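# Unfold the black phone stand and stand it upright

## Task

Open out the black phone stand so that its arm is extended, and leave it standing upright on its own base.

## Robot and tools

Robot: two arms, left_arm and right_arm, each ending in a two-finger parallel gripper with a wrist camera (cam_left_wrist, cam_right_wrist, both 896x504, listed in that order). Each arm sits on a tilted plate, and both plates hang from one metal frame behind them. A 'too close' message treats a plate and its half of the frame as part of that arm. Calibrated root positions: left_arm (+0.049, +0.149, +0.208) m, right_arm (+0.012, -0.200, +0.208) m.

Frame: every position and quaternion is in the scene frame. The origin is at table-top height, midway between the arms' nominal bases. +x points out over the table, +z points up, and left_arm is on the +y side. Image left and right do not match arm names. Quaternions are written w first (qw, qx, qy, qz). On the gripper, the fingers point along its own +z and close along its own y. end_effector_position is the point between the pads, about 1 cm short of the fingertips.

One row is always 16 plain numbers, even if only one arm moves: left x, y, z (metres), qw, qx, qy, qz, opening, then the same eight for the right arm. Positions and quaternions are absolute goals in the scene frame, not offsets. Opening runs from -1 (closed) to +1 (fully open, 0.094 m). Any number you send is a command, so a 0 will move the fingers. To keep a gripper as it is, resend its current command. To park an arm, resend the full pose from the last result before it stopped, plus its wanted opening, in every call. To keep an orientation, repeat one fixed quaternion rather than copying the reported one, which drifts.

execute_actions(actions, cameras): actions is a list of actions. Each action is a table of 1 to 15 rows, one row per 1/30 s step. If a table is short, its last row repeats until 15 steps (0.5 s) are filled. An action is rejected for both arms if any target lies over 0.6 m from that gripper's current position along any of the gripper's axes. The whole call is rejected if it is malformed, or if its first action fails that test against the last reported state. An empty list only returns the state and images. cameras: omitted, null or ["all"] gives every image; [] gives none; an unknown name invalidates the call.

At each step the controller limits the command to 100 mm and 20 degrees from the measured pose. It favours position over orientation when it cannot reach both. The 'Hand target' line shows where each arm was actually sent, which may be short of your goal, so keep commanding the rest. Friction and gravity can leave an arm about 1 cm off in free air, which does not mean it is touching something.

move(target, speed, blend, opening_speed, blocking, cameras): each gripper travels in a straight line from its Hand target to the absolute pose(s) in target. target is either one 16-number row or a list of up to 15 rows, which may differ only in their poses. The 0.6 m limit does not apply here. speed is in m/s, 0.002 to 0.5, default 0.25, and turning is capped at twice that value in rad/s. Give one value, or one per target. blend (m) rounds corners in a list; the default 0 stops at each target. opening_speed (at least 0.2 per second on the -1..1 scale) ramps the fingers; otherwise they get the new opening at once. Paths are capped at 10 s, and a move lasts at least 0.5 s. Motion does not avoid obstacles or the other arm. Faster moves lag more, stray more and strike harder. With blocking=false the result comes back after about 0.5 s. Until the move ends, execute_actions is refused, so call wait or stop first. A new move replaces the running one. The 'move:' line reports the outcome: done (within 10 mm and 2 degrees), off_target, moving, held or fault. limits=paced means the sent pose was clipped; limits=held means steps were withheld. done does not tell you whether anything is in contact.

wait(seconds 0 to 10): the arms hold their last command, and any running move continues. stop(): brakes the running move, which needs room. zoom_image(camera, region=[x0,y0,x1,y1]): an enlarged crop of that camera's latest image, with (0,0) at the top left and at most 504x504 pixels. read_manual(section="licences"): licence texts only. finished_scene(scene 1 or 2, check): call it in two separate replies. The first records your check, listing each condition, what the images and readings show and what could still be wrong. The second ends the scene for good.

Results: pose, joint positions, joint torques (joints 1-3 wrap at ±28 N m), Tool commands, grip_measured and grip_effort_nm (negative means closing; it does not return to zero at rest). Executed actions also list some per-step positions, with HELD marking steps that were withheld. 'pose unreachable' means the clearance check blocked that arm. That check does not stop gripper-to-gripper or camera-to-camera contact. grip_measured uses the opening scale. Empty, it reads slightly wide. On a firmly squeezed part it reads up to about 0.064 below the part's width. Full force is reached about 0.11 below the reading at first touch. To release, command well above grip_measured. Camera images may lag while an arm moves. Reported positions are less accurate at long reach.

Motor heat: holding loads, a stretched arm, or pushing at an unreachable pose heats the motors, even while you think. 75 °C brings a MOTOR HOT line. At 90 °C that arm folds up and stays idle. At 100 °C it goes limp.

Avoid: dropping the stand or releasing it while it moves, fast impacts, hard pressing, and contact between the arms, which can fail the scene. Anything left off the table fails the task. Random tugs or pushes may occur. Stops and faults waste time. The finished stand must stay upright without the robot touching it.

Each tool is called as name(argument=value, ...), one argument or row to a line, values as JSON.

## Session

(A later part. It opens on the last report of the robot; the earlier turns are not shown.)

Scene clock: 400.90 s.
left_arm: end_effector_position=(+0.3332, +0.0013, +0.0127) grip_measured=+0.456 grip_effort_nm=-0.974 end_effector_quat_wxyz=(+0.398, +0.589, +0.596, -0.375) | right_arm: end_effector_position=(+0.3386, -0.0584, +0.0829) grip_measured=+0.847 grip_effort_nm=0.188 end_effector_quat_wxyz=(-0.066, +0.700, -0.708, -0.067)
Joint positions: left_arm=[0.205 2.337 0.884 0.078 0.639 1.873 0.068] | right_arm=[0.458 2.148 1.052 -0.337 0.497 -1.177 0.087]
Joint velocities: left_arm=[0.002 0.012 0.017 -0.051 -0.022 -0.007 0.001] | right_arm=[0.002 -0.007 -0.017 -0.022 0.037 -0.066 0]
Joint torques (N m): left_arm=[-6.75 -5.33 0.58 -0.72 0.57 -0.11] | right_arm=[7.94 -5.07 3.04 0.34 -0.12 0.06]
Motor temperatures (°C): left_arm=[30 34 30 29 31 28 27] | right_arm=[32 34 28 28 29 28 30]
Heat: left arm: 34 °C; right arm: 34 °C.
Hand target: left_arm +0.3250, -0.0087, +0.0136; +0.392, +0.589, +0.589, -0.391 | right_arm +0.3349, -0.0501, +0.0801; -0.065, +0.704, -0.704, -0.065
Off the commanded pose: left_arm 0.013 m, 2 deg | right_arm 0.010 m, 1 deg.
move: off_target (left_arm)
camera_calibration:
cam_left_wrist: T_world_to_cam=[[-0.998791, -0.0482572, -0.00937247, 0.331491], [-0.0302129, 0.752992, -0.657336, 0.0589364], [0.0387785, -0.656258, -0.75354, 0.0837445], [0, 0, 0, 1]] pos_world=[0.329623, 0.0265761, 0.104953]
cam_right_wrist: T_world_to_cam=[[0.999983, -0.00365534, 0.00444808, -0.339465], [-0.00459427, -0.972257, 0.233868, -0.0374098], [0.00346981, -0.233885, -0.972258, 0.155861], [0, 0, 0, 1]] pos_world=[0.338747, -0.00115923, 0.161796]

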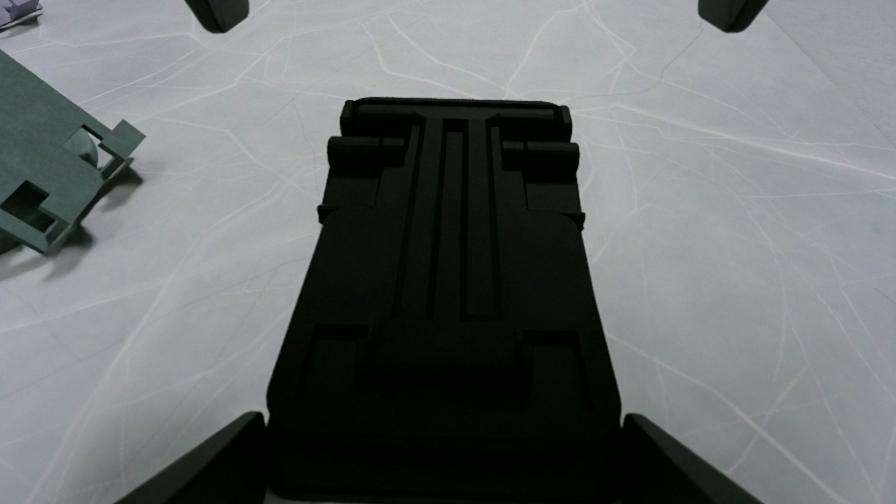

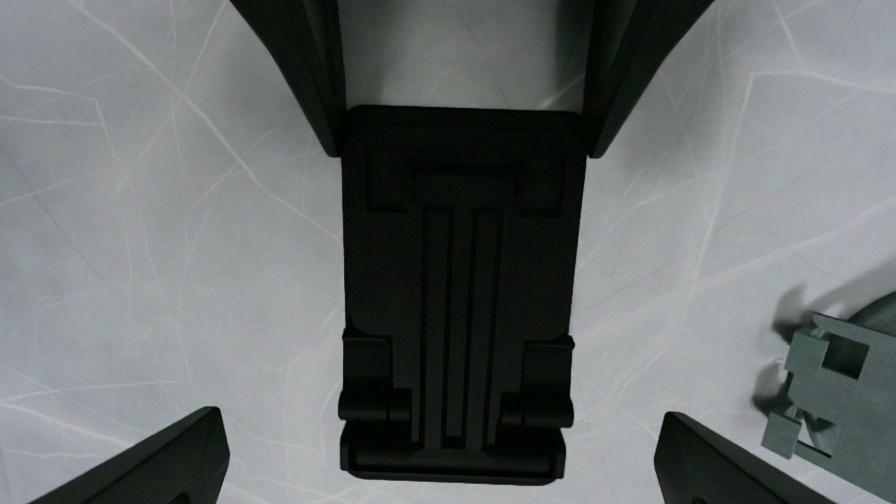

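move(
  target=[
    [0.325,-0.009,0.0135,0.391,0.589,0.589,-0.391,0.40,0.340,-0.06,0.07,-0.299,0.641,-0.641,-0.299,0.6],
    [0.325,-0.009,0.0135,0.391,0.589,0.589,-0.391,0.40,0.340,-0.033,0.035,-0.299,0.641,-0.641,-0.299,0.6],
  ],
  speed=0.08,
)

Scene clock: 419.80 s.
left_arm: end_effector_position=(+0.3331, +0.0013, +0.0127) grip_measured=+0.453 grip_effort_nm=-1.013 end_effector_quat_wxyz=(+0.398, +0.589, +0.596, -0.375) | right_arm: end_effector_position=(+0.3474, -0.0442, +0.0385) grip_measured=+0.603 grip_effort_nm=-0.095 end_effector_quat_wxyz=(-0.293, +0.643, -0.648, -0.284)
Joint positions: left_arm=[0.205 2.337 0.884 0.078 0.639 1.873 0.068] | right_arm=[0.075 2.215 0.964 -0.005 -0.243 -1.598 0.075]
Joint velocities: left_arm=[0.007 -0.007 -0.002 -0.051 0.022 -0.066 0] | right_arm=[0.007 -0.007 -0.012 -0.037 -0.022 -0.022 0]
Joint torques (N m): left_arm=[-6.79 -5.34 0.59 -0.71 0.57 -0.12] | right_arm=[5.94 -5.05 1.57 0.2 -0.78 -0.09]
Motor temperatures (°C): left_arm=[30 35 30 29 31 28 28] | right_arm=[32 35 28 28 29 28 30]
Heat: left arm: 35 °C; right arm: 35 °C.
Hand target: left_arm +0.3247, -0.0087, +0.0137; +0.391, +0.589, +0.589, -0.391 | right_arm +0.3420, -0.0357, +0.0353; -0.298, +0.643, -0.641, -0.296
Off the commanded pose: left_arm 0.013 m, 2 deg | right_arm 0.014 m, 2 deg.
move: off_target (left_arm, right_arm)
camera_calibration:
cam_left_wrist: T_world_to_cam=[[-0.998803, -0.0480805, -0.00904454, 0.331412], [-0.0302919, 0.752935, -0.657398, 0.0589836], [0.0384179, -0.656337, -0.753489, 0.0838748], [0, 0, 0, 1]] pos_world=[0.32958, 0.0265738, 0.104972]
cam_right_wrist: T_world_to_cam=[[0.99978, -0.00919203, 0.0188588, -0.348703], [-0.000804344, -0.91504, -0.403362, 0.0125688], [0.0209643, 0.403258, -0.914846, 0.135937], [0, 0, 0, 1]] pos_world=[0.345786, -0.0465221, 0.136008]

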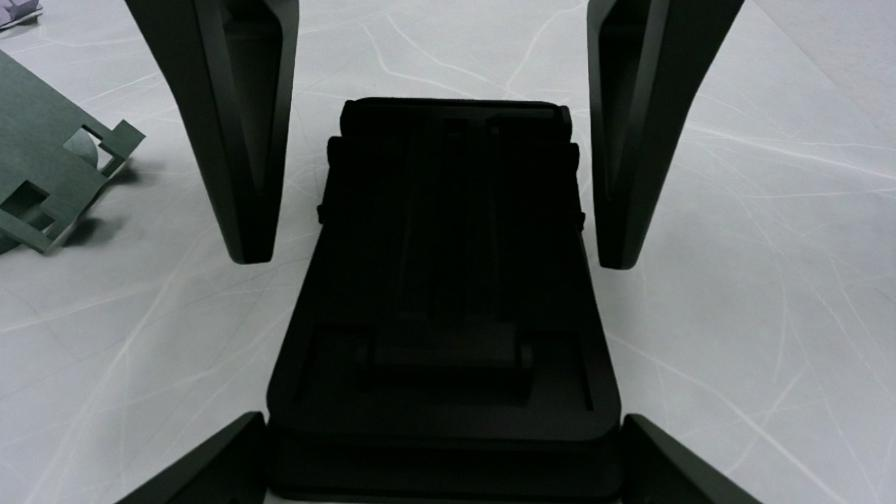

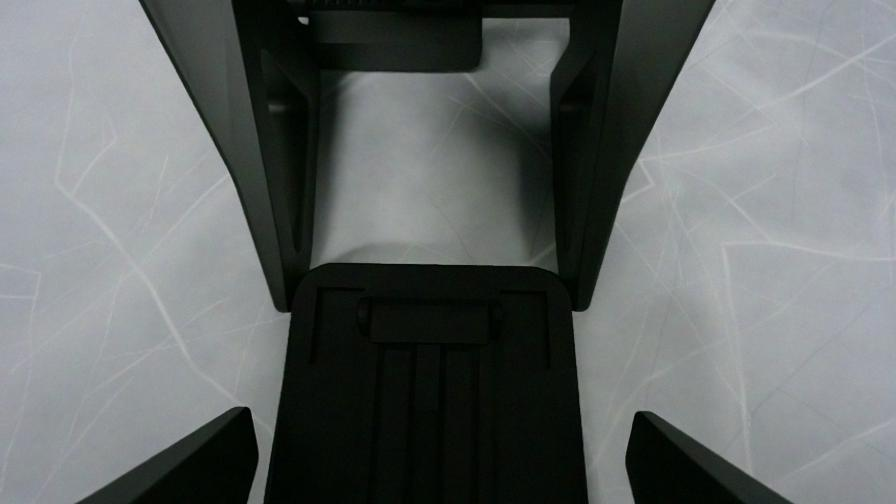

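move(
  target=[0.325,-0.009,0.0135,0.391,0.589,0.589,-0.391,0.40,0.337,-0.032,0.018,-0.299,0.641,-0.641,-0.299,0.6],
  speed=0.06,
)

Scene clock: 422.83 s.
left_arm: end_effector_position=(+0.3331, +0.0013, +0.0127) grip_measured=+0.453 grip_effort_nm=-1.013 end_effector_quat_wxyz=(+0.398, +0.589, +0.596, -0.375) | right_arm: end_effector_position=(+0.3436, -0.0389, +0.0237) grip_measured=+0.603 grip_effort_nm=-0.095 end_effector_quat_wxyz=(-0.295, +0.642, -0.647, -0.286)
Joint positions: left_arm=[0.205 2.337 0.884 0.078 0.639 1.873 0.068] | right_arm=[0.059 2.273 0.975 0.039 -0.255 -1.613 0.075]
Joint velocities: left_arm=[0.002 -0.007 -0.002 -0.007 -0.051 -0.022 0] | right_arm=[-0.017 0.007 0.007 -0.022 -0.051 0.007 0]
Joint torques (N m): left_arm=[-6.72 -5.35 0.54 -0.71 0.54 -0.1] | right_arm=[5.5 -4.94 1.22 0.12 -0.81 -0.15]
Motor temperatures (°C): left_arm=[30 35 30 29 31 28 28] | right_arm=[32 35 28 28 29 28 30]
Heat: left arm: 35 °C; right arm: 35 °C.
Hand target: left_arm +0.3248, -0.0087, +0.0136; +0.391, +0.589, +0.589, -0.391 | right_arm +0.3371, -0.0322, +0.0181; -0.298, +0.641, -0.641, -0.299
Off the commanded pose: left_arm 0.013 m, 2 deg | right_arm 0.011 m, 2 deg.
move: off_target (left_arm, right_arm)
camera_calibration:
cam_left_wrist: T_world_to_cam=[[-0.998803, -0.0480805, -0.00904454, 0.331412], [-0.0302919, 0.752935, -0.657398, 0.0589836], [0.0384179, -0.656337, -0.753489, 0.0838748], [0, 0, 0, 1]] pos_world=[0.32958, 0.0265738, 0.104972]
cam_right_wrist: T_world_to_cam=[[0.999781, -0.00900893, 0.0188969, -0.344624], [-0.000482407, -0.912342, -0.409428, 0.0115366], [0.0209289, 0.40933, -0.912146, 0.120479], [0, 0, 0, 1]] pos_world=[0.342032, -0.041895, 0.12113]

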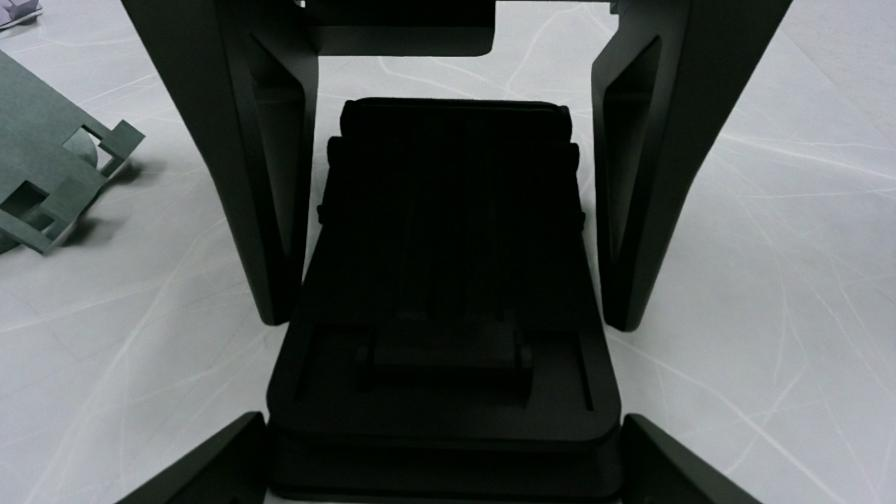

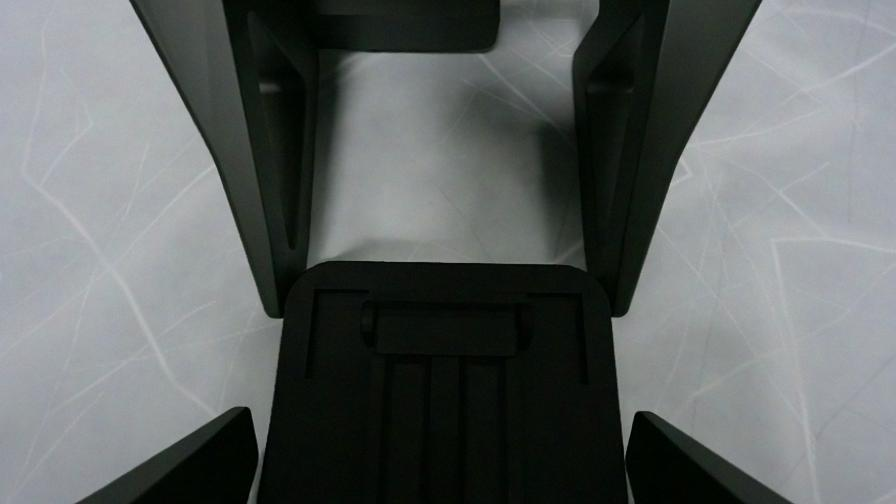

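move(
  target=[0.325,-0.009,0.0135,0.391,0.589,0.589,-0.391,0.40,0.336,-0.032,0.0155,-0.299,0.641,-0.641,-0.299,0.6],
  speed=0.05,
  cameras=[],
)

move(
  target=[0.325,-0.009,0.0135,0.391,0.589,0.589,-0.391,0.40,0.336,-0.032,0.0155,-0.299,0.641,-0.641,-0.299,0.16],
  opening_speed=0.3,
)

Scene clock: 428.30 s.
left_arm: end_effector_position=(+0.3331, +0.0013, +0.0127) grip_measured=+0.453 grip_effort_nm=-1.013 end_effector_quat_wxyz=(+0.398, +0.589, +0.596, -0.375) | right_arm: end_effector_position=(+0.3431, -0.0388, +0.0214) grip_measured=+0.603 grip_effort_nm=-0.095 end_effector_quat_wxyz=(-0.296, +0.642, -0.647, -0.285)
Joint positions: left_arm=[0.205 2.337 0.884 0.078 0.639 1.873 0.068] | right_arm=[0.056 2.281 0.975 0.047 -0.256 -1.618 0.075]
Joint velocities: left_arm=[-0.002 -0.017 -0.002 -0.051 0.007 -0.081 -0.001] | right_arm=[-0.002 0.002 -0.002 -0.022 -0.022 -0.007 -0.002]
Joint torques (N m): left_arm=[-6.78 -5.29 0.62 -0.7 0.59 -0.11] | right_arm=[5.19 -5.12 1.32 0.14 -0.83 -0.17]
Motor temperatures (°C): left_arm=[30 35 29 29 31 28 28] | right_arm=[32 35 28 28 29 28 30]
Heat: left arm: 35 °C; right arm: 35 °C.
Hand target: left_arm +0.3248, -0.0087, +0.0136; +0.391, +0.589, +0.589, -0.391 | right_arm +0.3360, -0.0323, +0.0157; -0.299, +0.641, -0.641, -0.299
Off the commanded pose: left_arm 0.013 m, 2 deg | right_arm 0.011 m, 2 deg.
move: off_target (left_arm, right_arm)
No camera images: "cameras" was empty.

Scene clock: 429.97 s.
left_arm: end_effector_position=(+0.3331, +0.0013, +0.0127) grip_measured=+0.453 grip_effort_nm=-1.013 end_effector_quat_wxyz=(+0.398, +0.589, +0.596, -0.375) | right_arm: end_effector_position=(+0.3437, -0.0388, +0.0214) grip_measured=+0.486 grip_effort_nm=-0.979 end_effector_quat_wxyz=(-0.296, +0.642, -0.647, -0.285)
Joint positions: left_arm=[0.205 2.337 0.884 0.078 0.639 1.873 0.068] | right_arm=[0.056 2.281 0.975 0.049 -0.256 -1.618 0.07]
Joint velocities: left_arm=[0.002 -0.017 0.002 -0.037 0.022 0.037 0] | right_arm=[0.012 0.007 0.002 0.022 -0.095 -0.051 -0.001]
Joint torques (N m): left_arm=[-6.69 -5.44 0.62 -0.72 0.57 -0.13] | right_arm=[5.41 -5.01 0.96 0.11 -0.85 -0.18]
Motor temperatures (°C): left_arm=[30 35 29 29 31 28 28] | right_arm=[32 34 28 28 29 28 30]
Heat: left arm: 35 °C; right arm: 34 °C.
Hand target: left_arm +0.3248, -0.0087, +0.0136; +0.391, +0.589, +0.589, -0.391 | right_arm +0.3360, -0.0323, +0.0158; -0.299, +0.641, -0.641, -0.299
Off the commanded pose: left_arm 0.013 m, 2 deg | right_arm 0.012 m, 2 deg.
move: off_target (left_arm, right_arm)
camera_calibration:
cam_left_wrist: T_world_to_cam=[[-0.998803, -0.0480805, -0.00904454, 0.331412], [-0.0302919, 0.752935, -0.657398, 0.0589836], [0.0384179, -0.656337, -0.753489, 0.0838748], [0, 0, 0, 1]] pos_world=[0.32958, 0.0265738, 0.104972]
cam_right_wrist: T_world_to_cam=[[0.999685, -0.0109701, 0.0225707, -0.344775], [-0.000754037, -0.91212, -0.409922, 0.0108377], [0.0250841, 0.409776, -0.911841, 0.11694], [0, 0, 0, 1]] pos_world=[0.341741, -0.041816, 0.118855]

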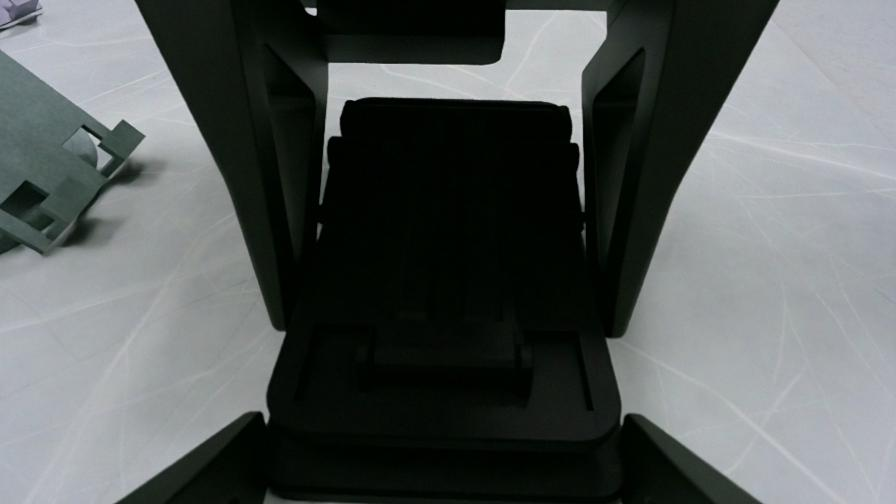

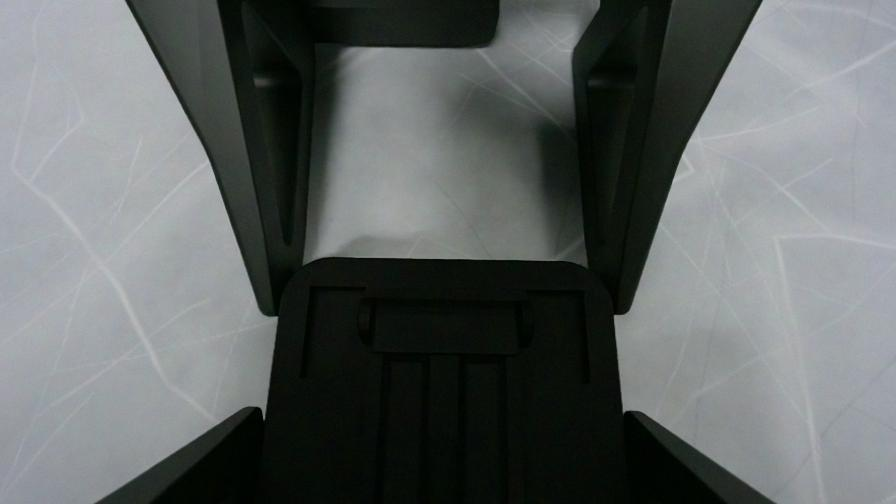

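move(
  target=[0.325,-0.009,0.0135,0.391,0.589,0.589,-0.391,0.40,0.336,-0.032,0.0155,-0.299,0.641,-0.641,-0.299,0.6],
  opening_speed=0.4,
  cameras=[],
)

move(
  target=[0.325,-0.009,0.0135,0.391,0.589,0.589,-0.391,0.40,0.336,-0.032,0.022,-0.299,0.641,-0.641,-0.299,0.6],
  speed=0.05,
  cameras=[],
)

move(
  target=[0.325,-0.009,0.0135,0.391,0.589,0.589,-0.391,0.40,0.336,-0.032,0.022,-0.299,0.641,-0.641,-0.299,0.2],
  opening_speed=0.3,
)

Scene clock: 437.47 s.
left_arm: end_effector_position=(+0.3331, +0.0013, +0.0127) grip_measured=+0.453 grip_effort_nm=-1.018 end_effector_quat_wxyz=(+0.398, +0.589, +0.596, -0.375) | right_arm: end_effector_position=(+0.3437, -0.0387, +0.0215) grip_measured=+0.597 grip_effort_nm=0.193 end_effector_quat_wxyz=(-0.297, +0.642, -0.647, -0.285)
Joint positions: left_arm=[0.205 2.337 0.884 0.078 0.639 1.873 0.068] | right_arm=[0.056 2.281 0.975 0.049 -0.257 -1.618 0.075]
Joint velocities: left_arm=[-0.012 -0.007 -0.007 -0.051 -0.037 0.037 0] | right_arm=[-0.017 -0.002 -0.002 -0.022 -0.022 0.007 -0.001]
Joint torques (N m): left_arm=[-6.78 -5.34 0.62 -0.7 0.56 -0.11] | right_arm=[5.41 -4.66 1.03 0.16 -0.83 -0.18]
Motor temperatures (°C): left_arm=[30 35 29 29 31 28 29] | right_arm=[32 34 27 28 29 28 30]
Heat: left arm: 35 °C; right arm: 34 °C.
Hand target: left_arm +0.3248, -0.0087, +0.0136; +0.391, +0.589, +0.589, -0.391 | right_arm +0.3360, -0.0322, +0.0158; -0.299, +0.641, -0.641, -0.299
Off the commanded pose: left_arm 0.013 m, 2 deg | right_arm 0.012 m, 2 deg.
move: off_target (left_arm, right_arm)
No camera images: "cameras" was empty.

Scene clock: 438.17 s.
left_arm: end_effector_position=(+0.3331, +0.0013, +0.0127) grip_measured=+0.453 grip_effort_nm=-1.013 end_effector_quat_wxyz=(+0.398, +0.589, +0.596, -0.375) | right_arm: end_effector_position=(+0.3437, -0.0387, +0.0215) grip_measured=+0.597 grip_effort_nm=0.188 end_effector_quat_wxyz=(-0.297, +0.642, -0.647, -0.285)
Joint positions: left_arm=[0.205 2.337 0.884 0.078 0.639 1.873 0.068] | right_arm=[0.056 2.281 0.975 0.049 -0.257 -1.618 0.075]
Joint velocities: left_arm=[-0.017 -0.007 -0.032 -0.037 0.022 0.007 0] | right_arm=[0.002 -0.017 0.007 0.037 -0.066 -0.007 -0.001]
Joint torques (N m): left_arm=[-6.69 -5.29 0.57 -0.69 0.58 -0.12] | right_arm=[6.24 -6.27 0.42 0.01 -0.79 -0.03]
Motor temperatures (°C): left_arm=[30 35 29 29 31 28 29] | right_arm=[32 34 27 28 29 28 30]
Heat: left arm: 35 °C; right arm: 34 °C.
Hand target: left_arm +0.3248, -0.0087, +0.0136; +0.391, +0.589, +0.589, -0.391 | right_arm +0.3361, -0.0321, +0.0221; -0.299, +0.641, -0.641, -0.299
Off the commanded pose: left_arm 0.013 m, 2 deg | right_arm 0.010 m, 2 deg.
move: off_target (left_arm)
No camera images: "cameras" was empty.

Scene clock: 439.70 s.
left_arm: end_effector_position=(+0.3331, +0.0013, +0.0127) grip_measured=+0.453 grip_effort_nm=-1.013 end_effector_quat_wxyz=(+0.398, +0.589, +0.596, -0.375) | right_arm: end_effector_position=(+0.3437, -0.0387, +0.0215) grip_measured=+0.486 grip_effort_nm=-0.979 end_effector_quat_wxyz=(-0.297, +0.642, -0.647, -0.285)
Joint positions: left_arm=[0.205 2.337 0.884 0.078 0.639 1.873 0.068] | right_arm=[0.056 2.281 0.975 0.049 -0.257 -1.618 0.07]
Joint velocities: left_arm=[-0.012 0.012 -0.002 -0.037 0.066 -0.11 0] | right_arm=[0.002 -0.007 -0.017 -0.081 0.066 -0.066 0]
Joint torques (N m): left_arm=[-6.78 -5.37 0.53 -0.72 0.58 -0.11] | right_arm=[6.3 -6.45 0.35 0.07 -0.78 -0.11]
Motor temperatures (°C): left_arm=[30 35 29 29 31 28 29] | right_arm=[32 34 27 28 29 28 30]
Heat: left arm: 35 °C; right arm: 34 °C.
Hand target: left_arm +0.3248, -0.0087, +0.0136; +0.391, +0.589, +0.589, -0.391 | right_arm +0.3361, -0.0321, +0.0221; -0.299, +0.641, -0.641, -0.299
Off the commanded pose: left_arm 0.013 m, 2 deg | right_arm 0.010 m, 2 deg.
move: off_target (left_arm)
camera_calibration:
cam_left_wrist: T_world_to_cam=[[-0.998803, -0.0480805, -0.00904454, 0.331412], [-0.0302919, 0.752935, -0.657398, 0.0589836], [0.0384179, -0.656337, -0.753489, 0.0838748], [0, 0, 0, 1]] pos_world=[0.32958, 0.0265738, 0.104972]
cam_right_wrist: T_world_to_cam=[[0.999685, -0.0109873, 0.0225834, -0.344779], [-0.000754939, -0.911964, -0.41027, 0.0109134], [0.025103, 0.410123, -0.911685, 0.116971], [0, 0, 0, 1]] pos_world=[0.341743, -0.0418081, 0.118905]

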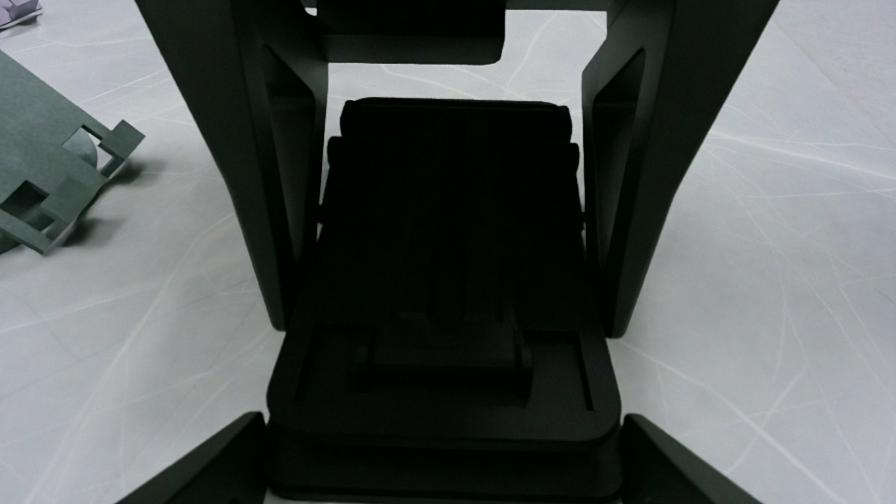

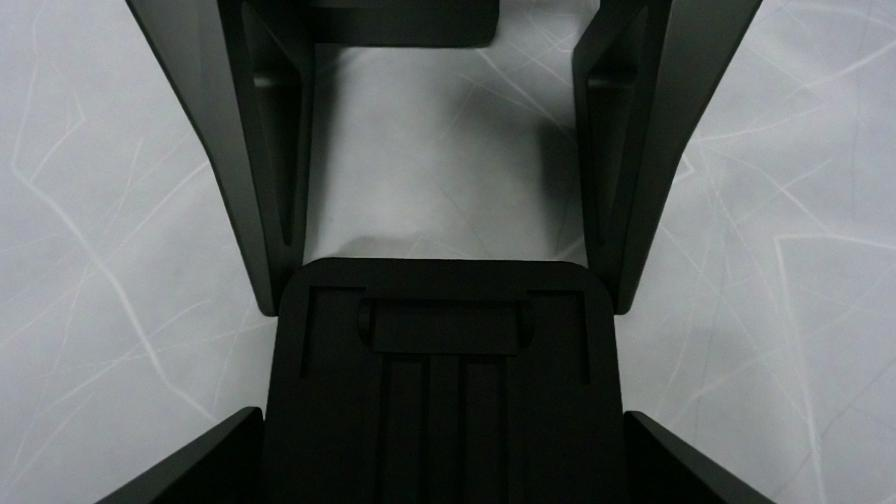

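move(
  target=[0.325,-0.009,0.0135,0.391,0.589,0.589,-0.391,0.40,0.336,-0.032,0.022,-0.299,0.641,-0.641,-0.299,0.6],
  opening_speed=0.4,
  cameras=[],
)

move(
  target=[0.325,-0.009,0.0135,0.391,0.589,0.589,-0.391,0.40,0.336,-0.031,0.027,-0.299,0.641,-0.641,-0.299,0.6],
  speed=0.05,
  cameras=[],
)

move(
  target=[0.325,-0.009,0.0135,0.391,0.589,0.589,-0.391,0.40,0.336,-0.031,0.027,-0.299,0.641,-0.641,-0.299,0.2],
  opening_speed=0.3,
)

Scene clock: 443.23 s.
left_arm: end_effector_position=(+0.3331, +0.0013, +0.0127) grip_measured=+0.453 grip_effort_nm=-1.009 end_effector_quat_wxyz=(+0.398, +0.589, +0.596, -0.375) | right_arm: end_effector_position=(+0.3437, -0.0387, +0.0215) grip_measured=+0.597 grip_effort_nm=0.188 end_effector_quat_wxyz=(-0.297, +0.642, -0.647, -0.285)
Joint positions: left_arm=[0.205 2.337 0.884 0.078 0.639 1.873 0.068] | right_arm=[0.056 2.281 0.975 0.049 -0.257 -1.618 0.075]
Joint velocities: left_arm=[0.002 0.007 -0.002 -0.007 -0.051 0.022 0.001] | right_arm=[-0.002 0.002 -0.012 -0.007 -0.037 -0.007 -0.001]
Joint torques (N m): left_arm=[-6.83 -5.35 0.62 -0.72 0.56 -0.1] | right_arm=[6.31 -6.42 0.42 0 -0.79 -0.04]
Motor temperatures (°C): left_arm=[30 35 29 29 31 28 29] | right_arm=[32 34 27 28 29 28 30]
Heat: left arm: 35 °C; right arm: 34 °C.
Hand target: left_arm +0.3248, -0.0087, +0.0136; +0.391, +0.589, +0.589, -0.391 | right_arm +0.3361, -0.0321, +0.0221; -0.299, +0.641, -0.641, -0.299
Off the commanded pose: left_arm 0.013 m, 2 deg | right_arm 0.010 m, 2 deg.
move: off_target (left_arm)
No camera images: "cameras" was empty.

Scene clock: 443.93 s.
left_arm: end_effector_position=(+0.3330, +0.0013, +0.0127) grip_measured=+0.453 grip_effort_nm=-1.013 end_effector_quat_wxyz=(+0.398, +0.589, +0.596, -0.375) | right_arm: end_effector_position=(+0.3418, -0.0386, +0.0214) grip_measured=+0.597 grip_effort_nm=0.183 end_effector_quat_wxyz=(-0.295, +0.642, -0.647, -0.286)
Joint positions: left_arm=[0.205 2.337 0.884 0.077 0.639 1.873 0.068] | right_arm=[0.056 2.281 0.971 0.049 -0.257 -1.617 0.075]
Joint velocities: left_arm=[-0.012 -0.012 -0.012 0.007 0.007 -0.081 0] | right_arm=[-0.007 0.002 -0.017 0.007 0.007 0.051 0]
Joint torques (N m): left_arm=[-6.78 -5.29 0.49 -0.7 0.55 -0.1] | right_arm=[7.45 -7.38 0.27 -0.04 -0.75 0.09]
Motor temperatures (°C): left_arm=[30 35 29 29 31 28 29] | right_arm=[32 34 27 28 29 28 30]
Heat: left arm: 35 °C; right arm: 34 °C.
Hand target: left_arm +0.3248, -0.0087, +0.0136; +0.391, +0.589, +0.589, -0.391 | right_arm +0.3361, -0.0310, +0.0269; -0.299, +0.641, -0.641, -0.299
Off the commanded pose: left_arm 0.013 m, 2 deg | right_arm 0.011 m, 2 deg.
move: off_target (left_arm, right_arm)
No camera images: "cameras" was empty.

Scene clock: 445.47 s.
left_arm: end_effector_position=(+0.3323, +0.0012, +0.0129) grip_measured=+0.453 grip_effort_nm=-1.013 end_effector_quat_wxyz=(+0.397, +0.589, +0.595, -0.376) | right_arm: end_effector_position=(+0.3421, -0.0386, +0.0214) grip_measured=+0.488 grip_effort_nm=-0.984 end_effector_quat_wxyz=(-0.296, +0.642, -0.647, -0.286)
Joint positions: left_arm=[0.205 2.337 0.884 0.074 0.639 1.873 0.068] | right_arm=[0.056 2.281 0.971 0.05 -0.257 -1.616 0.07]
Joint velocities: left_arm=[-0.002 -0.007 0.017 -0.051 -0.022 -0.051 0] | right_arm=[-0.002 0.002 -0.007 -0.037 -0.007 -0.022 0.001]
Joint torques (N m): left_arm=[-6.71 -5.37 0.53 -0.67 0.57 -0.11] | right_arm=[7.43 -7.27 0.25 -0.01 -0.71 0.09]
Motor temperatures (°C): left_arm=[30 35 29 29 31 28 29] | right_arm=[32 34 27 28 29 28 30]
Heat: left arm: 35 °C; right arm: 34 °C.
Hand target: left_arm +0.3247, -0.0087, +0.0136; +0.391, +0.589, +0.589, -0.391 | right_arm +0.3360, -0.0310, +0.0269; -0.299, +0.641, -0.641, -0.299
Off the commanded pose: left_arm 0.013 m, 2 deg | right_arm 0.011 m, 2 deg.
move: off_target (left_arm, right_arm)
camera_calibration:
cam_left_wrist: T_world_to_cam=[[-0.99891, -0.0463118, -0.00576601, 0.330622], [-0.0310829, 0.752361, -0.658018, 0.059455], [0.0348121, -0.657121, -0.752981, 0.0851766], [0, 0, 0, 1]] pos_world=[0.329144, 0.0265514, 0.105165]
cam_right_wrist: T_world_to_cam=[[0.99976, -0.0105149, 0.0192243, -0.343121], [-0.00169917, -0.9119, -0.410409, 0.0113495], [0.0218461, 0.410278, -0.911699, 0.117958], [0, 0, 0, 1]] pos_world=[0.340481, -0.041654, 0.118797]

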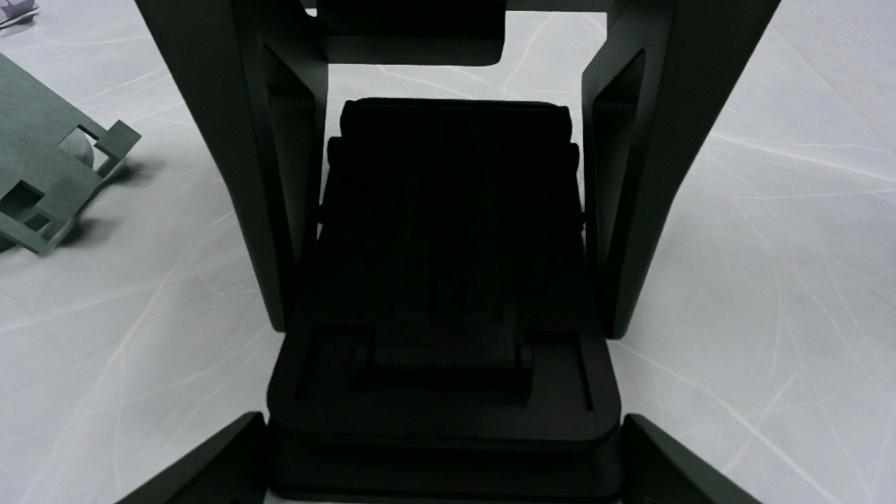

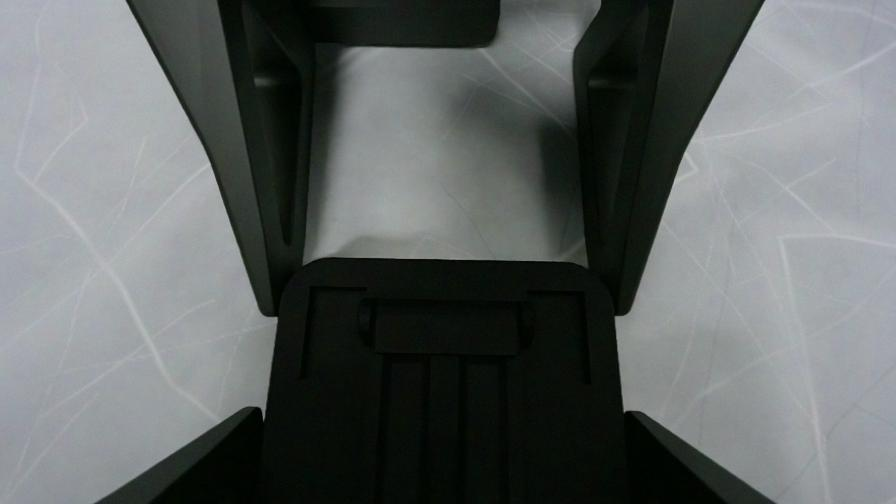

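move(
  target=[0.325,-0.009,0.0135,0.391,0.589,0.589,-0.391,0.40,0.336,-0.031,0.027,-0.299,0.641,-0.641,-0.299,0.6],
  opening_speed=0.4,
  cameras=[],
)

move(
  target=[0.325,-0.009,0.0135,0.391,0.589,0.589,-0.391,0.40,0.337,-0.029,0.04,-0.299,0.641,-0.641,-0.299,0.6],
  speed=0.05,
  cameras=[],
)

move(
  target=[0.325,-0.009,0.0135,0.391,0.589,0.589,-0.391,0.40,0.336,-0.029,0.023,-0.299,0.641,-0.641,-0.299,0.6],
  speed=0.05,
)

Scene clock: 451.23 s.
left_arm: end_effector_position=(+0.3323, +0.0012, +0.0129) grip_measured=+0.453 grip_effort_nm=-1.013 end_effector_quat_wxyz=(+0.397, +0.589, +0.595, -0.376) | right_arm: end_effector_position=(+0.3421, -0.0386, +0.0214) grip_measured=+0.597 grip_effort_nm=0.188 end_effector_quat_wxyz=(-0.295, +0.642, -0.647, -0.286)
Joint positions: left_arm=[0.205 2.337 0.884 0.074 0.639 1.873 0.068] | right_arm=[0.056 2.281 0.971 0.05 -0.257 -1.616 0.075]
Joint velocities: left_arm=[-0.007 -0.027 -0.012 -0.007 0.007 0.037 -0.001] | right_arm=[0.002 0.012 -0.012 -0.051 -0.022 -0.051 0]
Joint torques (N m): left_arm=[-6.75 -5.3 0.53 -0.66 0.55 -0.11] | right_arm=[7.5 -7.39 0.25 -0.05 -0.74 0.07]
Motor temperatures (°C): left_arm=[30 35 29 29 31 28 29] | right_arm=[32 34 27 28 29 28 31]
Heat: left arm: 35 °C; right arm: 34 °C.
Hand target: left_arm +0.3248, -0.0087, +0.0136; +0.391, +0.589, +0.589, -0.391 | right_arm +0.3361, -0.0310, +0.0269; -0.299, +0.641, -0.641, -0.299
Off the commanded pose: left_arm 0.013 m, 2 deg | right_arm 0.011 m, 2 deg.
move: off_target (left_arm, right_arm)
No camera images: "cameras" was empty.

Scene clock: 452.10 s.
left_arm: end_effector_position=(+0.3307, +0.0011, +0.0132) grip_measured=+0.453 grip_effort_nm=-1.018 end_effector_quat_wxyz=(+0.394, +0.588, +0.596, -0.379) | right_arm: end_effector_position=(+0.3363, -0.0312, +0.0289) grip_measured=+0.597 grip_effort_nm=0.183 end_effector_quat_wxyz=(-0.293, +0.642, -0.645, -0.293)
Joint positions: left_arm=[0.205 2.337 0.884 0.066 0.638 1.873 0.068] | right_arm=[0.082 2.271 0.953 0.051 -0.256 -1.591 0.075]
Joint velocities: left_arm=[-0.017 -0.007 -0.002 0.022 0.081 0.007 0.001] | right_arm=[0.007 -0.002 -0.017 -0.037 0.007 -0.007 0.001]
Joint torques (N m): left_arm=[-6.78 -5.35 0.59 -0.61 0.59 -0.12] | right_arm=[7.34 -9.4 0.16 -0.17 -0.66 0.12]
Motor temperatures (°C): left_arm=[30 35 29 29 31 28 29] | right_arm=[32 34 27 28 29 28 31]
Heat: left arm: 35 °C; right arm: 34 °C.
Hand target: left_arm +0.3248, -0.0087, +0.0136; +0.391, +0.589, +0.589, -0.391 | right_arm +0.3370, -0.0286, +0.0398; -0.299, +0.641, -0.641, -0.299
Off the commanded pose: left_arm 0.012 m, 2 deg | right_arm 0.011 m, 1 deg.
move: off_target (left_arm, right_arm)
No camera images: "cameras" was empty.

Scene clock: 452.90 s.
left_arm: end_effector_position=(+0.3307, +0.0011, +0.0132) grip_measured=+0.453 grip_effort_nm=-1.013 end_effector_quat_wxyz=(+0.394, +0.588, +0.596, -0.379) | right_arm: end_effector_position=(+0.3417, -0.0339, +0.0276) grip_measured=+0.597 grip_effort_nm=0.183 end_effector_quat_wxyz=(-0.297, +0.641, -0.646, -0.288)
Joint positions: left_arm=[0.205 2.337 0.884 0.066 0.638 1.873 0.068] | right_arm=[0.075 2.271 0.964 0.051 -0.256 -1.598 0.075]
Joint velocities: left_arm=[-0.002 -0.002 0.002 -0.11 0.037 0.037 0] | right_arm=[-0.012 0.007 0.002 -0.007 0.022 0.007 0]
Joint torques (N m): left_arm=[-6.74 -5.33 0.54 -0.58 0.58 -0.11] | right_arm=[5.59 -5.46 1.36 0.13 -0.76 -0.09]
Motor temperatures (°C): left_arm=[30 35 29 29 31 28 29] | right_arm=[32 34 27 28 29 28 30]
Heat: left arm: 35 °C; right arm: 34 °C.
Hand target: left_arm +0.3248, -0.0088, +0.0137; +0.391, +0.589, +0.589, -0.391 | right_arm +0.3361, -0.0293, +0.0232; -0.299, +0.641, -0.641, -0.299
Off the commanded pose: left_arm 0.012 m, 2 deg | right_arm 0.009 m, 1 deg.
move: off_target (left_arm)
camera_calibration:
cam_left_wrist: T_world_to_cam=[[-0.999097, -0.0424672, 0.000898896, 0.328972], [-0.0325542, 0.751946, -0.658421, 0.06017], [0.0272854, -0.657856, -0.75265, 0.0878011], [0, 0, 0, 1]] pos_world=[0.328238, 0.0264863, 0.105405]
cam_right_wrist: T_world_to_cam=[[0.99978, -0.00967672, 0.0186049, -0.342766], [-0.00107309, -0.909619, -0.415442, 0.0181534], [0.0209435, 0.415331, -0.909429, 0.122114], [0, 0, 0, 1]] pos_world=[0.340153, -0.0375218, 0.124973]

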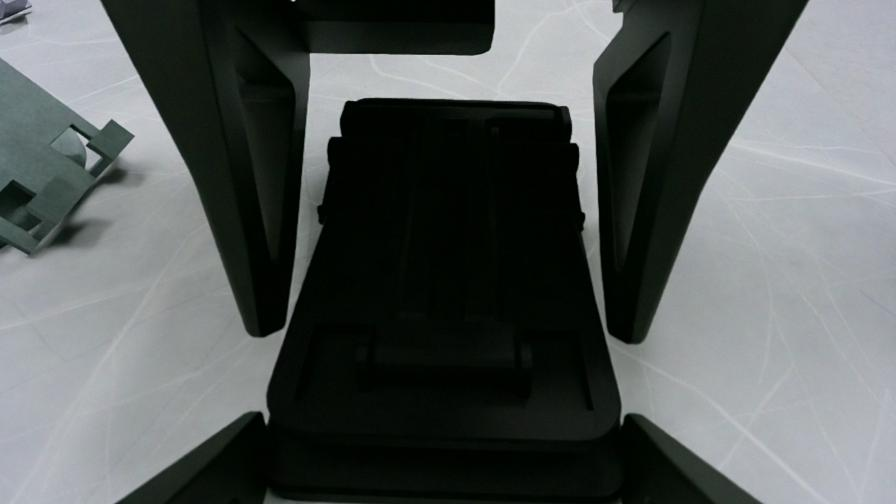

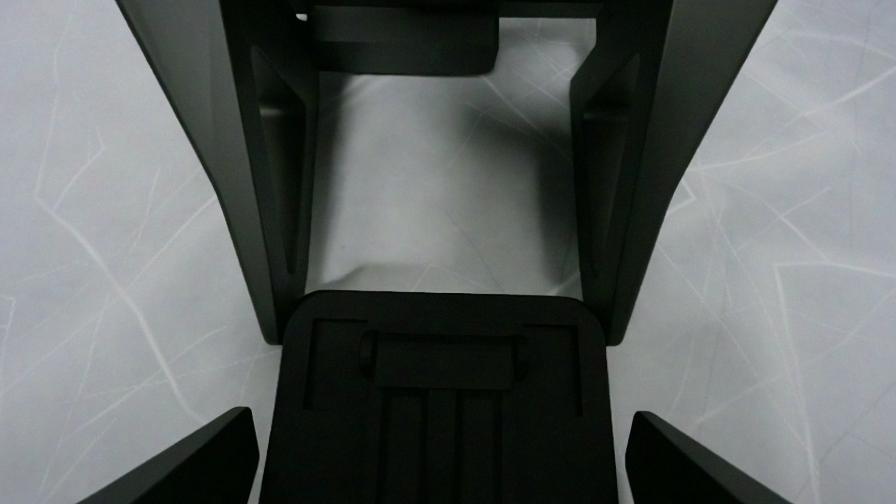

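move(
  target=[0.325,-0.009,0.0135,0.391,0.589,0.589,-0.391,0.40,0.336,-0.029,0.021,-0.299,0.641,-0.641,-0.299,0.2],
  opening_speed=0.3,
)

Scene clock: 456.03 s.
left_arm: end_effector_position=(+0.3310, +0.0011, +0.0131) grip_measured=+0.453 grip_effort_nm=-1.013 end_effector_quat_wxyz=(+0.395, +0.588, +0.596, -0.379) | right_arm: end_effector_position=(+0.3418, -0.0335, +0.0281) grip_measured=+0.330 grip_effort_nm=-0.989 end_effector_quat_wxyz=(-0.299, +0.641, -0.645, -0.289)
Joint positions: left_arm=[0.205 2.337 0.884 0.068 0.638 1.873 0.068] | right_arm=[0.074 2.271 0.964 0.051 -0.262 -1.6 0.062]
Joint velocities: left_arm=[0.002 -0.027 -0.012 -0.051 -0.037 0.022 0] | right_arm=[-0.002 -0.012 -0.002 -0.007 -0.022 0.022 0]
Joint torques (N m): left_arm=[-6.72 -5.38 0.59 -0.61 0.6 -0.13] | right_arm=[5.2 -5.26 1.36 0.13 -0.72 -0.17]
Motor temperatures (°C): left_arm=[30 35 29 29 31 28 29] | right_arm=[32 34 27 28 29 28 30]
Heat: left arm: 35 °C; right arm: 34 °C.
Hand target: left_arm +0.3248, -0.0087, +0.0136; +0.391, +0.589, +0.589, -0.391 | right_arm +0.3360, -0.0292, +0.0212; -0.299, +0.641, -0.641, -0.299
Off the commanded pose: left_arm 0.012 m, 2 deg | right_arm 0.010 m, 1 deg.
move: off_target (left_arm)
camera_calibration:
cam_left_wrist: T_world_to_cam=[[-0.999067, -0.0431777, -0.000411139, 0.329292], [-0.0322366, 0.752174, -0.658175, 0.0599816], [0.0287278, -0.657548, -0.752865, 0.0872833], [0, 0, 0, 1]] pos_world=[0.328412, 0.0264944, 0.105326]
cam_right_wrist: T_world_to_cam=[[0.999759, -0.00894685, 0.0200377, -0.342836], [0.000306072, -0.90734, -0.420398, 0.0185356], [0.0219423, 0.420303, -0.907118, 0.122235], [0, 0, 0, 1]] pos_world=[0.340065, -0.037625, 0.125544]

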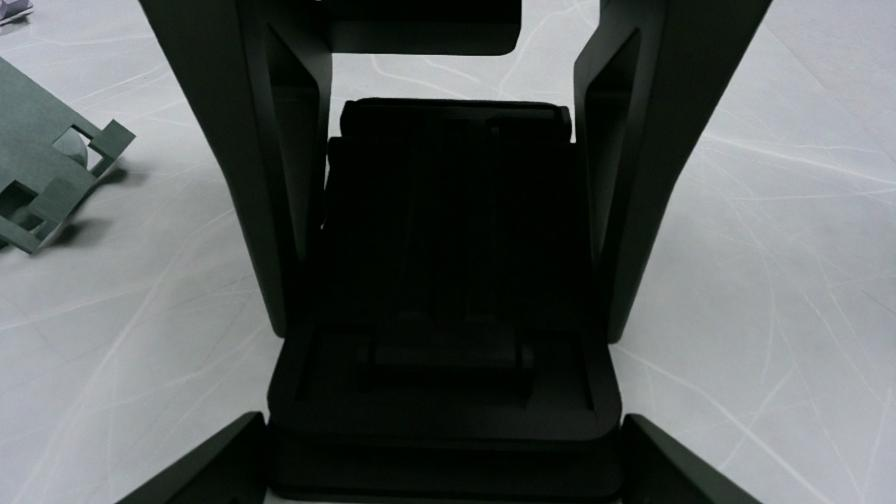

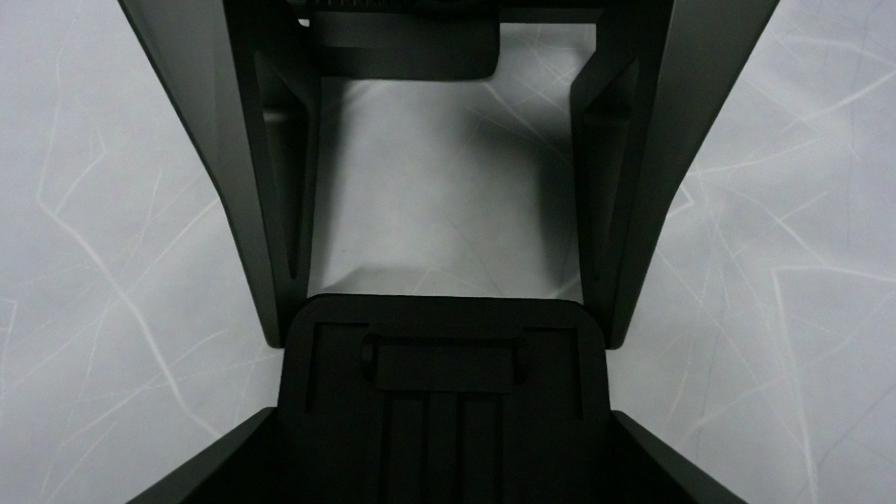

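move(
  target=[0.325,-0.009,0.0135,0.391,0.589,0.589,-0.391,0.40,0.336,-0.035,0.042,-0.380,0.596,-0.596,-0.380,0.2],
  speed=0.05,
)

Scene clock: 462.70 s.
left_arm: end_effector_position=(+0.3325, -0.0065, +0.0243) grip_measured=+0.452 grip_effort_nm=-1.018 end_effector_quat_wxyz=(+0.414, +0.580, +0.583, -0.392) | right_arm: end_effector_position=(+0.3432, -0.0449, +0.0376) grip_measured=+0.330 grip_effort_nm=-0.984 end_effector_quat_wxyz=(-0.362, +0.611, -0.613, -0.347)
Joint positions: left_arm=[0.19 2.337 0.884 0.063 0.688 1.873 0.068] | right_arm=[-0.034 2.271 0.993 -0.032 -0.486 -1.721 0.062]
Joint velocities: left_arm=[0.007 0.002 0.017 0.037 -0.051 -0.066 0.001] | right_arm=[-0.012 0.012 -0.012 0.037 0.022 0.007 0]
Joint torques (N m): left_arm=[-5.35 -5.38 0.47 -0.55 0.05 -0.12] | right_arm=[5.01 -5.26 1.26 -0.35 -1.43 -0.18]
Motor temperatures (°C): left_arm=[30 35 29 29 31 28 29] | right_arm=[32 34 27 28 29 28 31]
Heat: left arm: 35 °C; right arm: 34 °C.
Hand target: left_arm +0.3248, -0.0088, +0.0141; +0.392, +0.589, +0.589, -0.391 | right_arm +0.3363, -0.0365, +0.0421; -0.379, +0.596, -0.598, -0.378
Off the commanded pose: left_arm 0.013 m, 3 deg | right_arm 0.013 m, 5 deg.
move: off_target (left_arm, right_arm)
camera_calibration:
cam_left_wrist: T_world_to_cam=[[-0.999054, -0.0425093, -0.00921036, 0.330636], [-0.0240023, 0.7154, -0.698302, 0.0711688], [0.0362734, -0.69742, -0.715744, 0.0870266], [0, 0, 0, 1]] pos_world=[0.328875, 0.0238351, 0.115031]
cam_right_wrist: T_world_to_cam=[[0.999553, -0.0127298, 0.0270619, -0.344888], [0.00556032, -0.810005, -0.586396, 0.0209541], [0.029385, 0.586284, -0.809572, 0.136818], [0, 0, 0, 1]] pos_world=[0.340597, -0.0676318, 0.132385]

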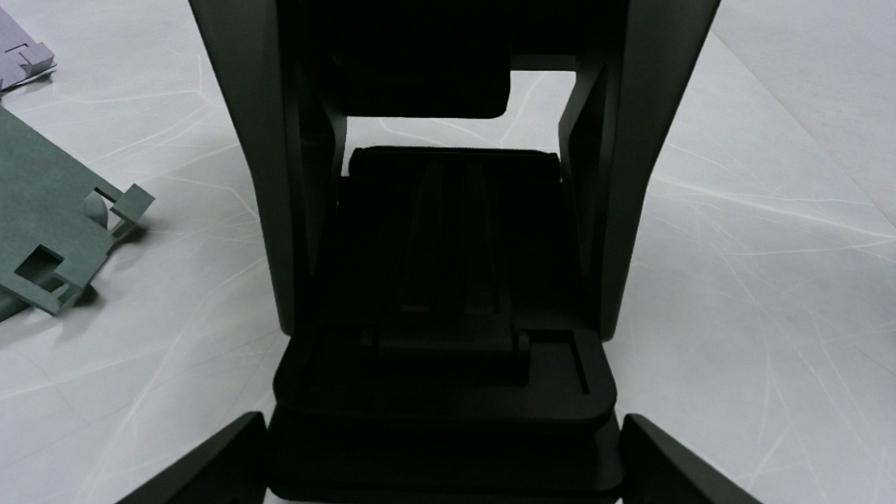

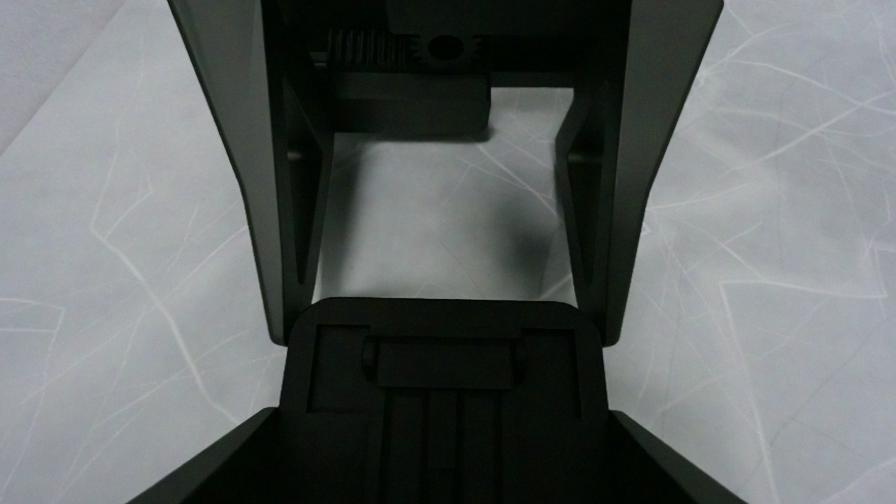

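move(
  target=[0.327,-0.002,0.001,0.391,0.589,0.589,-0.391,0.40,0.336,-0.037,0.046,-0.40,0.583,-0.583,-0.40,0.2],
  speed=0.05,
)

Scene clock: 467.87 s.
left_arm: end_effector_position=(+0.3344, -0.0082, +0.0226) grip_measured=+0.452 grip_effort_nm=-1.018 end_effector_quat_wxyz=(+0.418, +0.580, +0.573, -0.401) | right_arm: end_effector_position=(+0.3442, -0.0470, +0.0369) grip_measured=+0.329 grip_effort_nm=-0.989 end_effector_quat_wxyz=(-0.378, +0.599, -0.605, -0.363)
Joint positions: left_arm=[0.195 2.36 0.925 0.017 0.708 1.903 0.068] | right_arm=[-0.064 2.291 1.016 -0.059 -0.545 -1.752 0.062]
Joint velocities: left_arm=[-0.012 0.002 0.012 -0.081 0.007 0.007 0] | right_arm=[-0.002 -0.007 -0.002 -0.037 -0.007 -0.037 0]
Joint torques (N m): left_arm=[-2.65 -4.88 1.07 -0.55 -0.12 0.06] | right_arm=[4.97 -5.96 0.83 -0.49 -1.59 -0.3]
Motor temperatures (°C): left_arm=[30 35 29 29 31 28 29] | right_arm=[32 34 27 28 30 28 31]
Heat: left arm: 35 °C; right arm: 34 °C.
Hand target: left_arm +0.3263, -0.0014, +0.0022; +0.391, +0.589, +0.589, -0.392 | right_arm +0.3364, -0.0380, +0.0460; -0.399, +0.582, -0.586, -0.398
Off the commanded pose: left_arm 0.024 m, 4 deg | right_arm 0.016 m, 6 deg.
move: off_target (left_arm, right_arm)
camera_calibration:
cam_left_wrist: T_world_to_cam=[[-0.999556, -0.0274854, -0.0115157, 0.332842], [-0.0109876, 0.699118, -0.714922, 0.0670377], [0.0277007, -0.714478, -0.69911, 0.0868962], [0, 0, 0, 1]] pos_world=[0.331023, 0.0243664, 0.11251]
cam_right_wrist: T_world_to_cam=[[0.999552, -0.0184166, 0.0236076, -0.346027], [0.000486424, -0.778367, -0.627809, 0.0235558], [0.0299375, 0.627539, -0.77801, 0.138053], [0, 0, 0, 1]] pos_world=[0.341728, -0.0746709, 0.130364]

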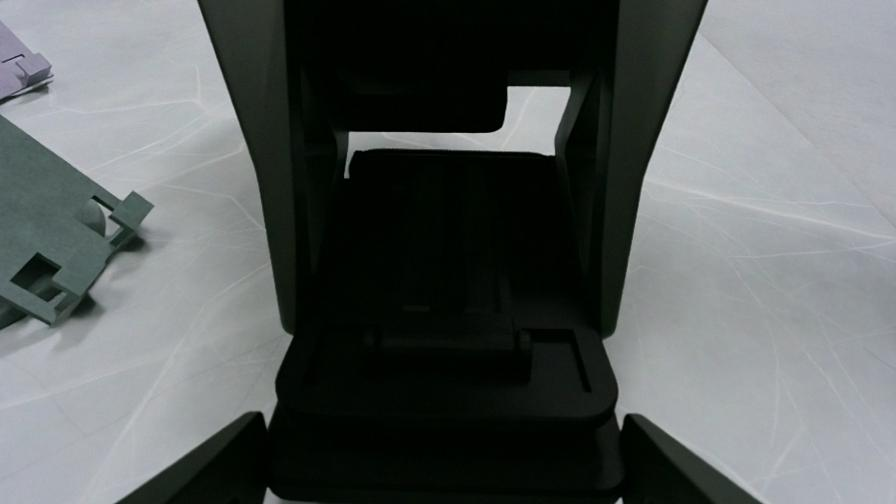

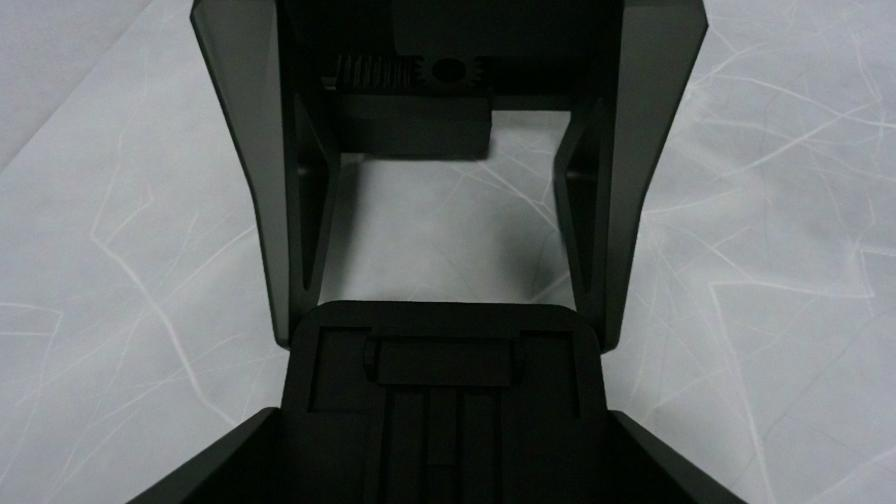

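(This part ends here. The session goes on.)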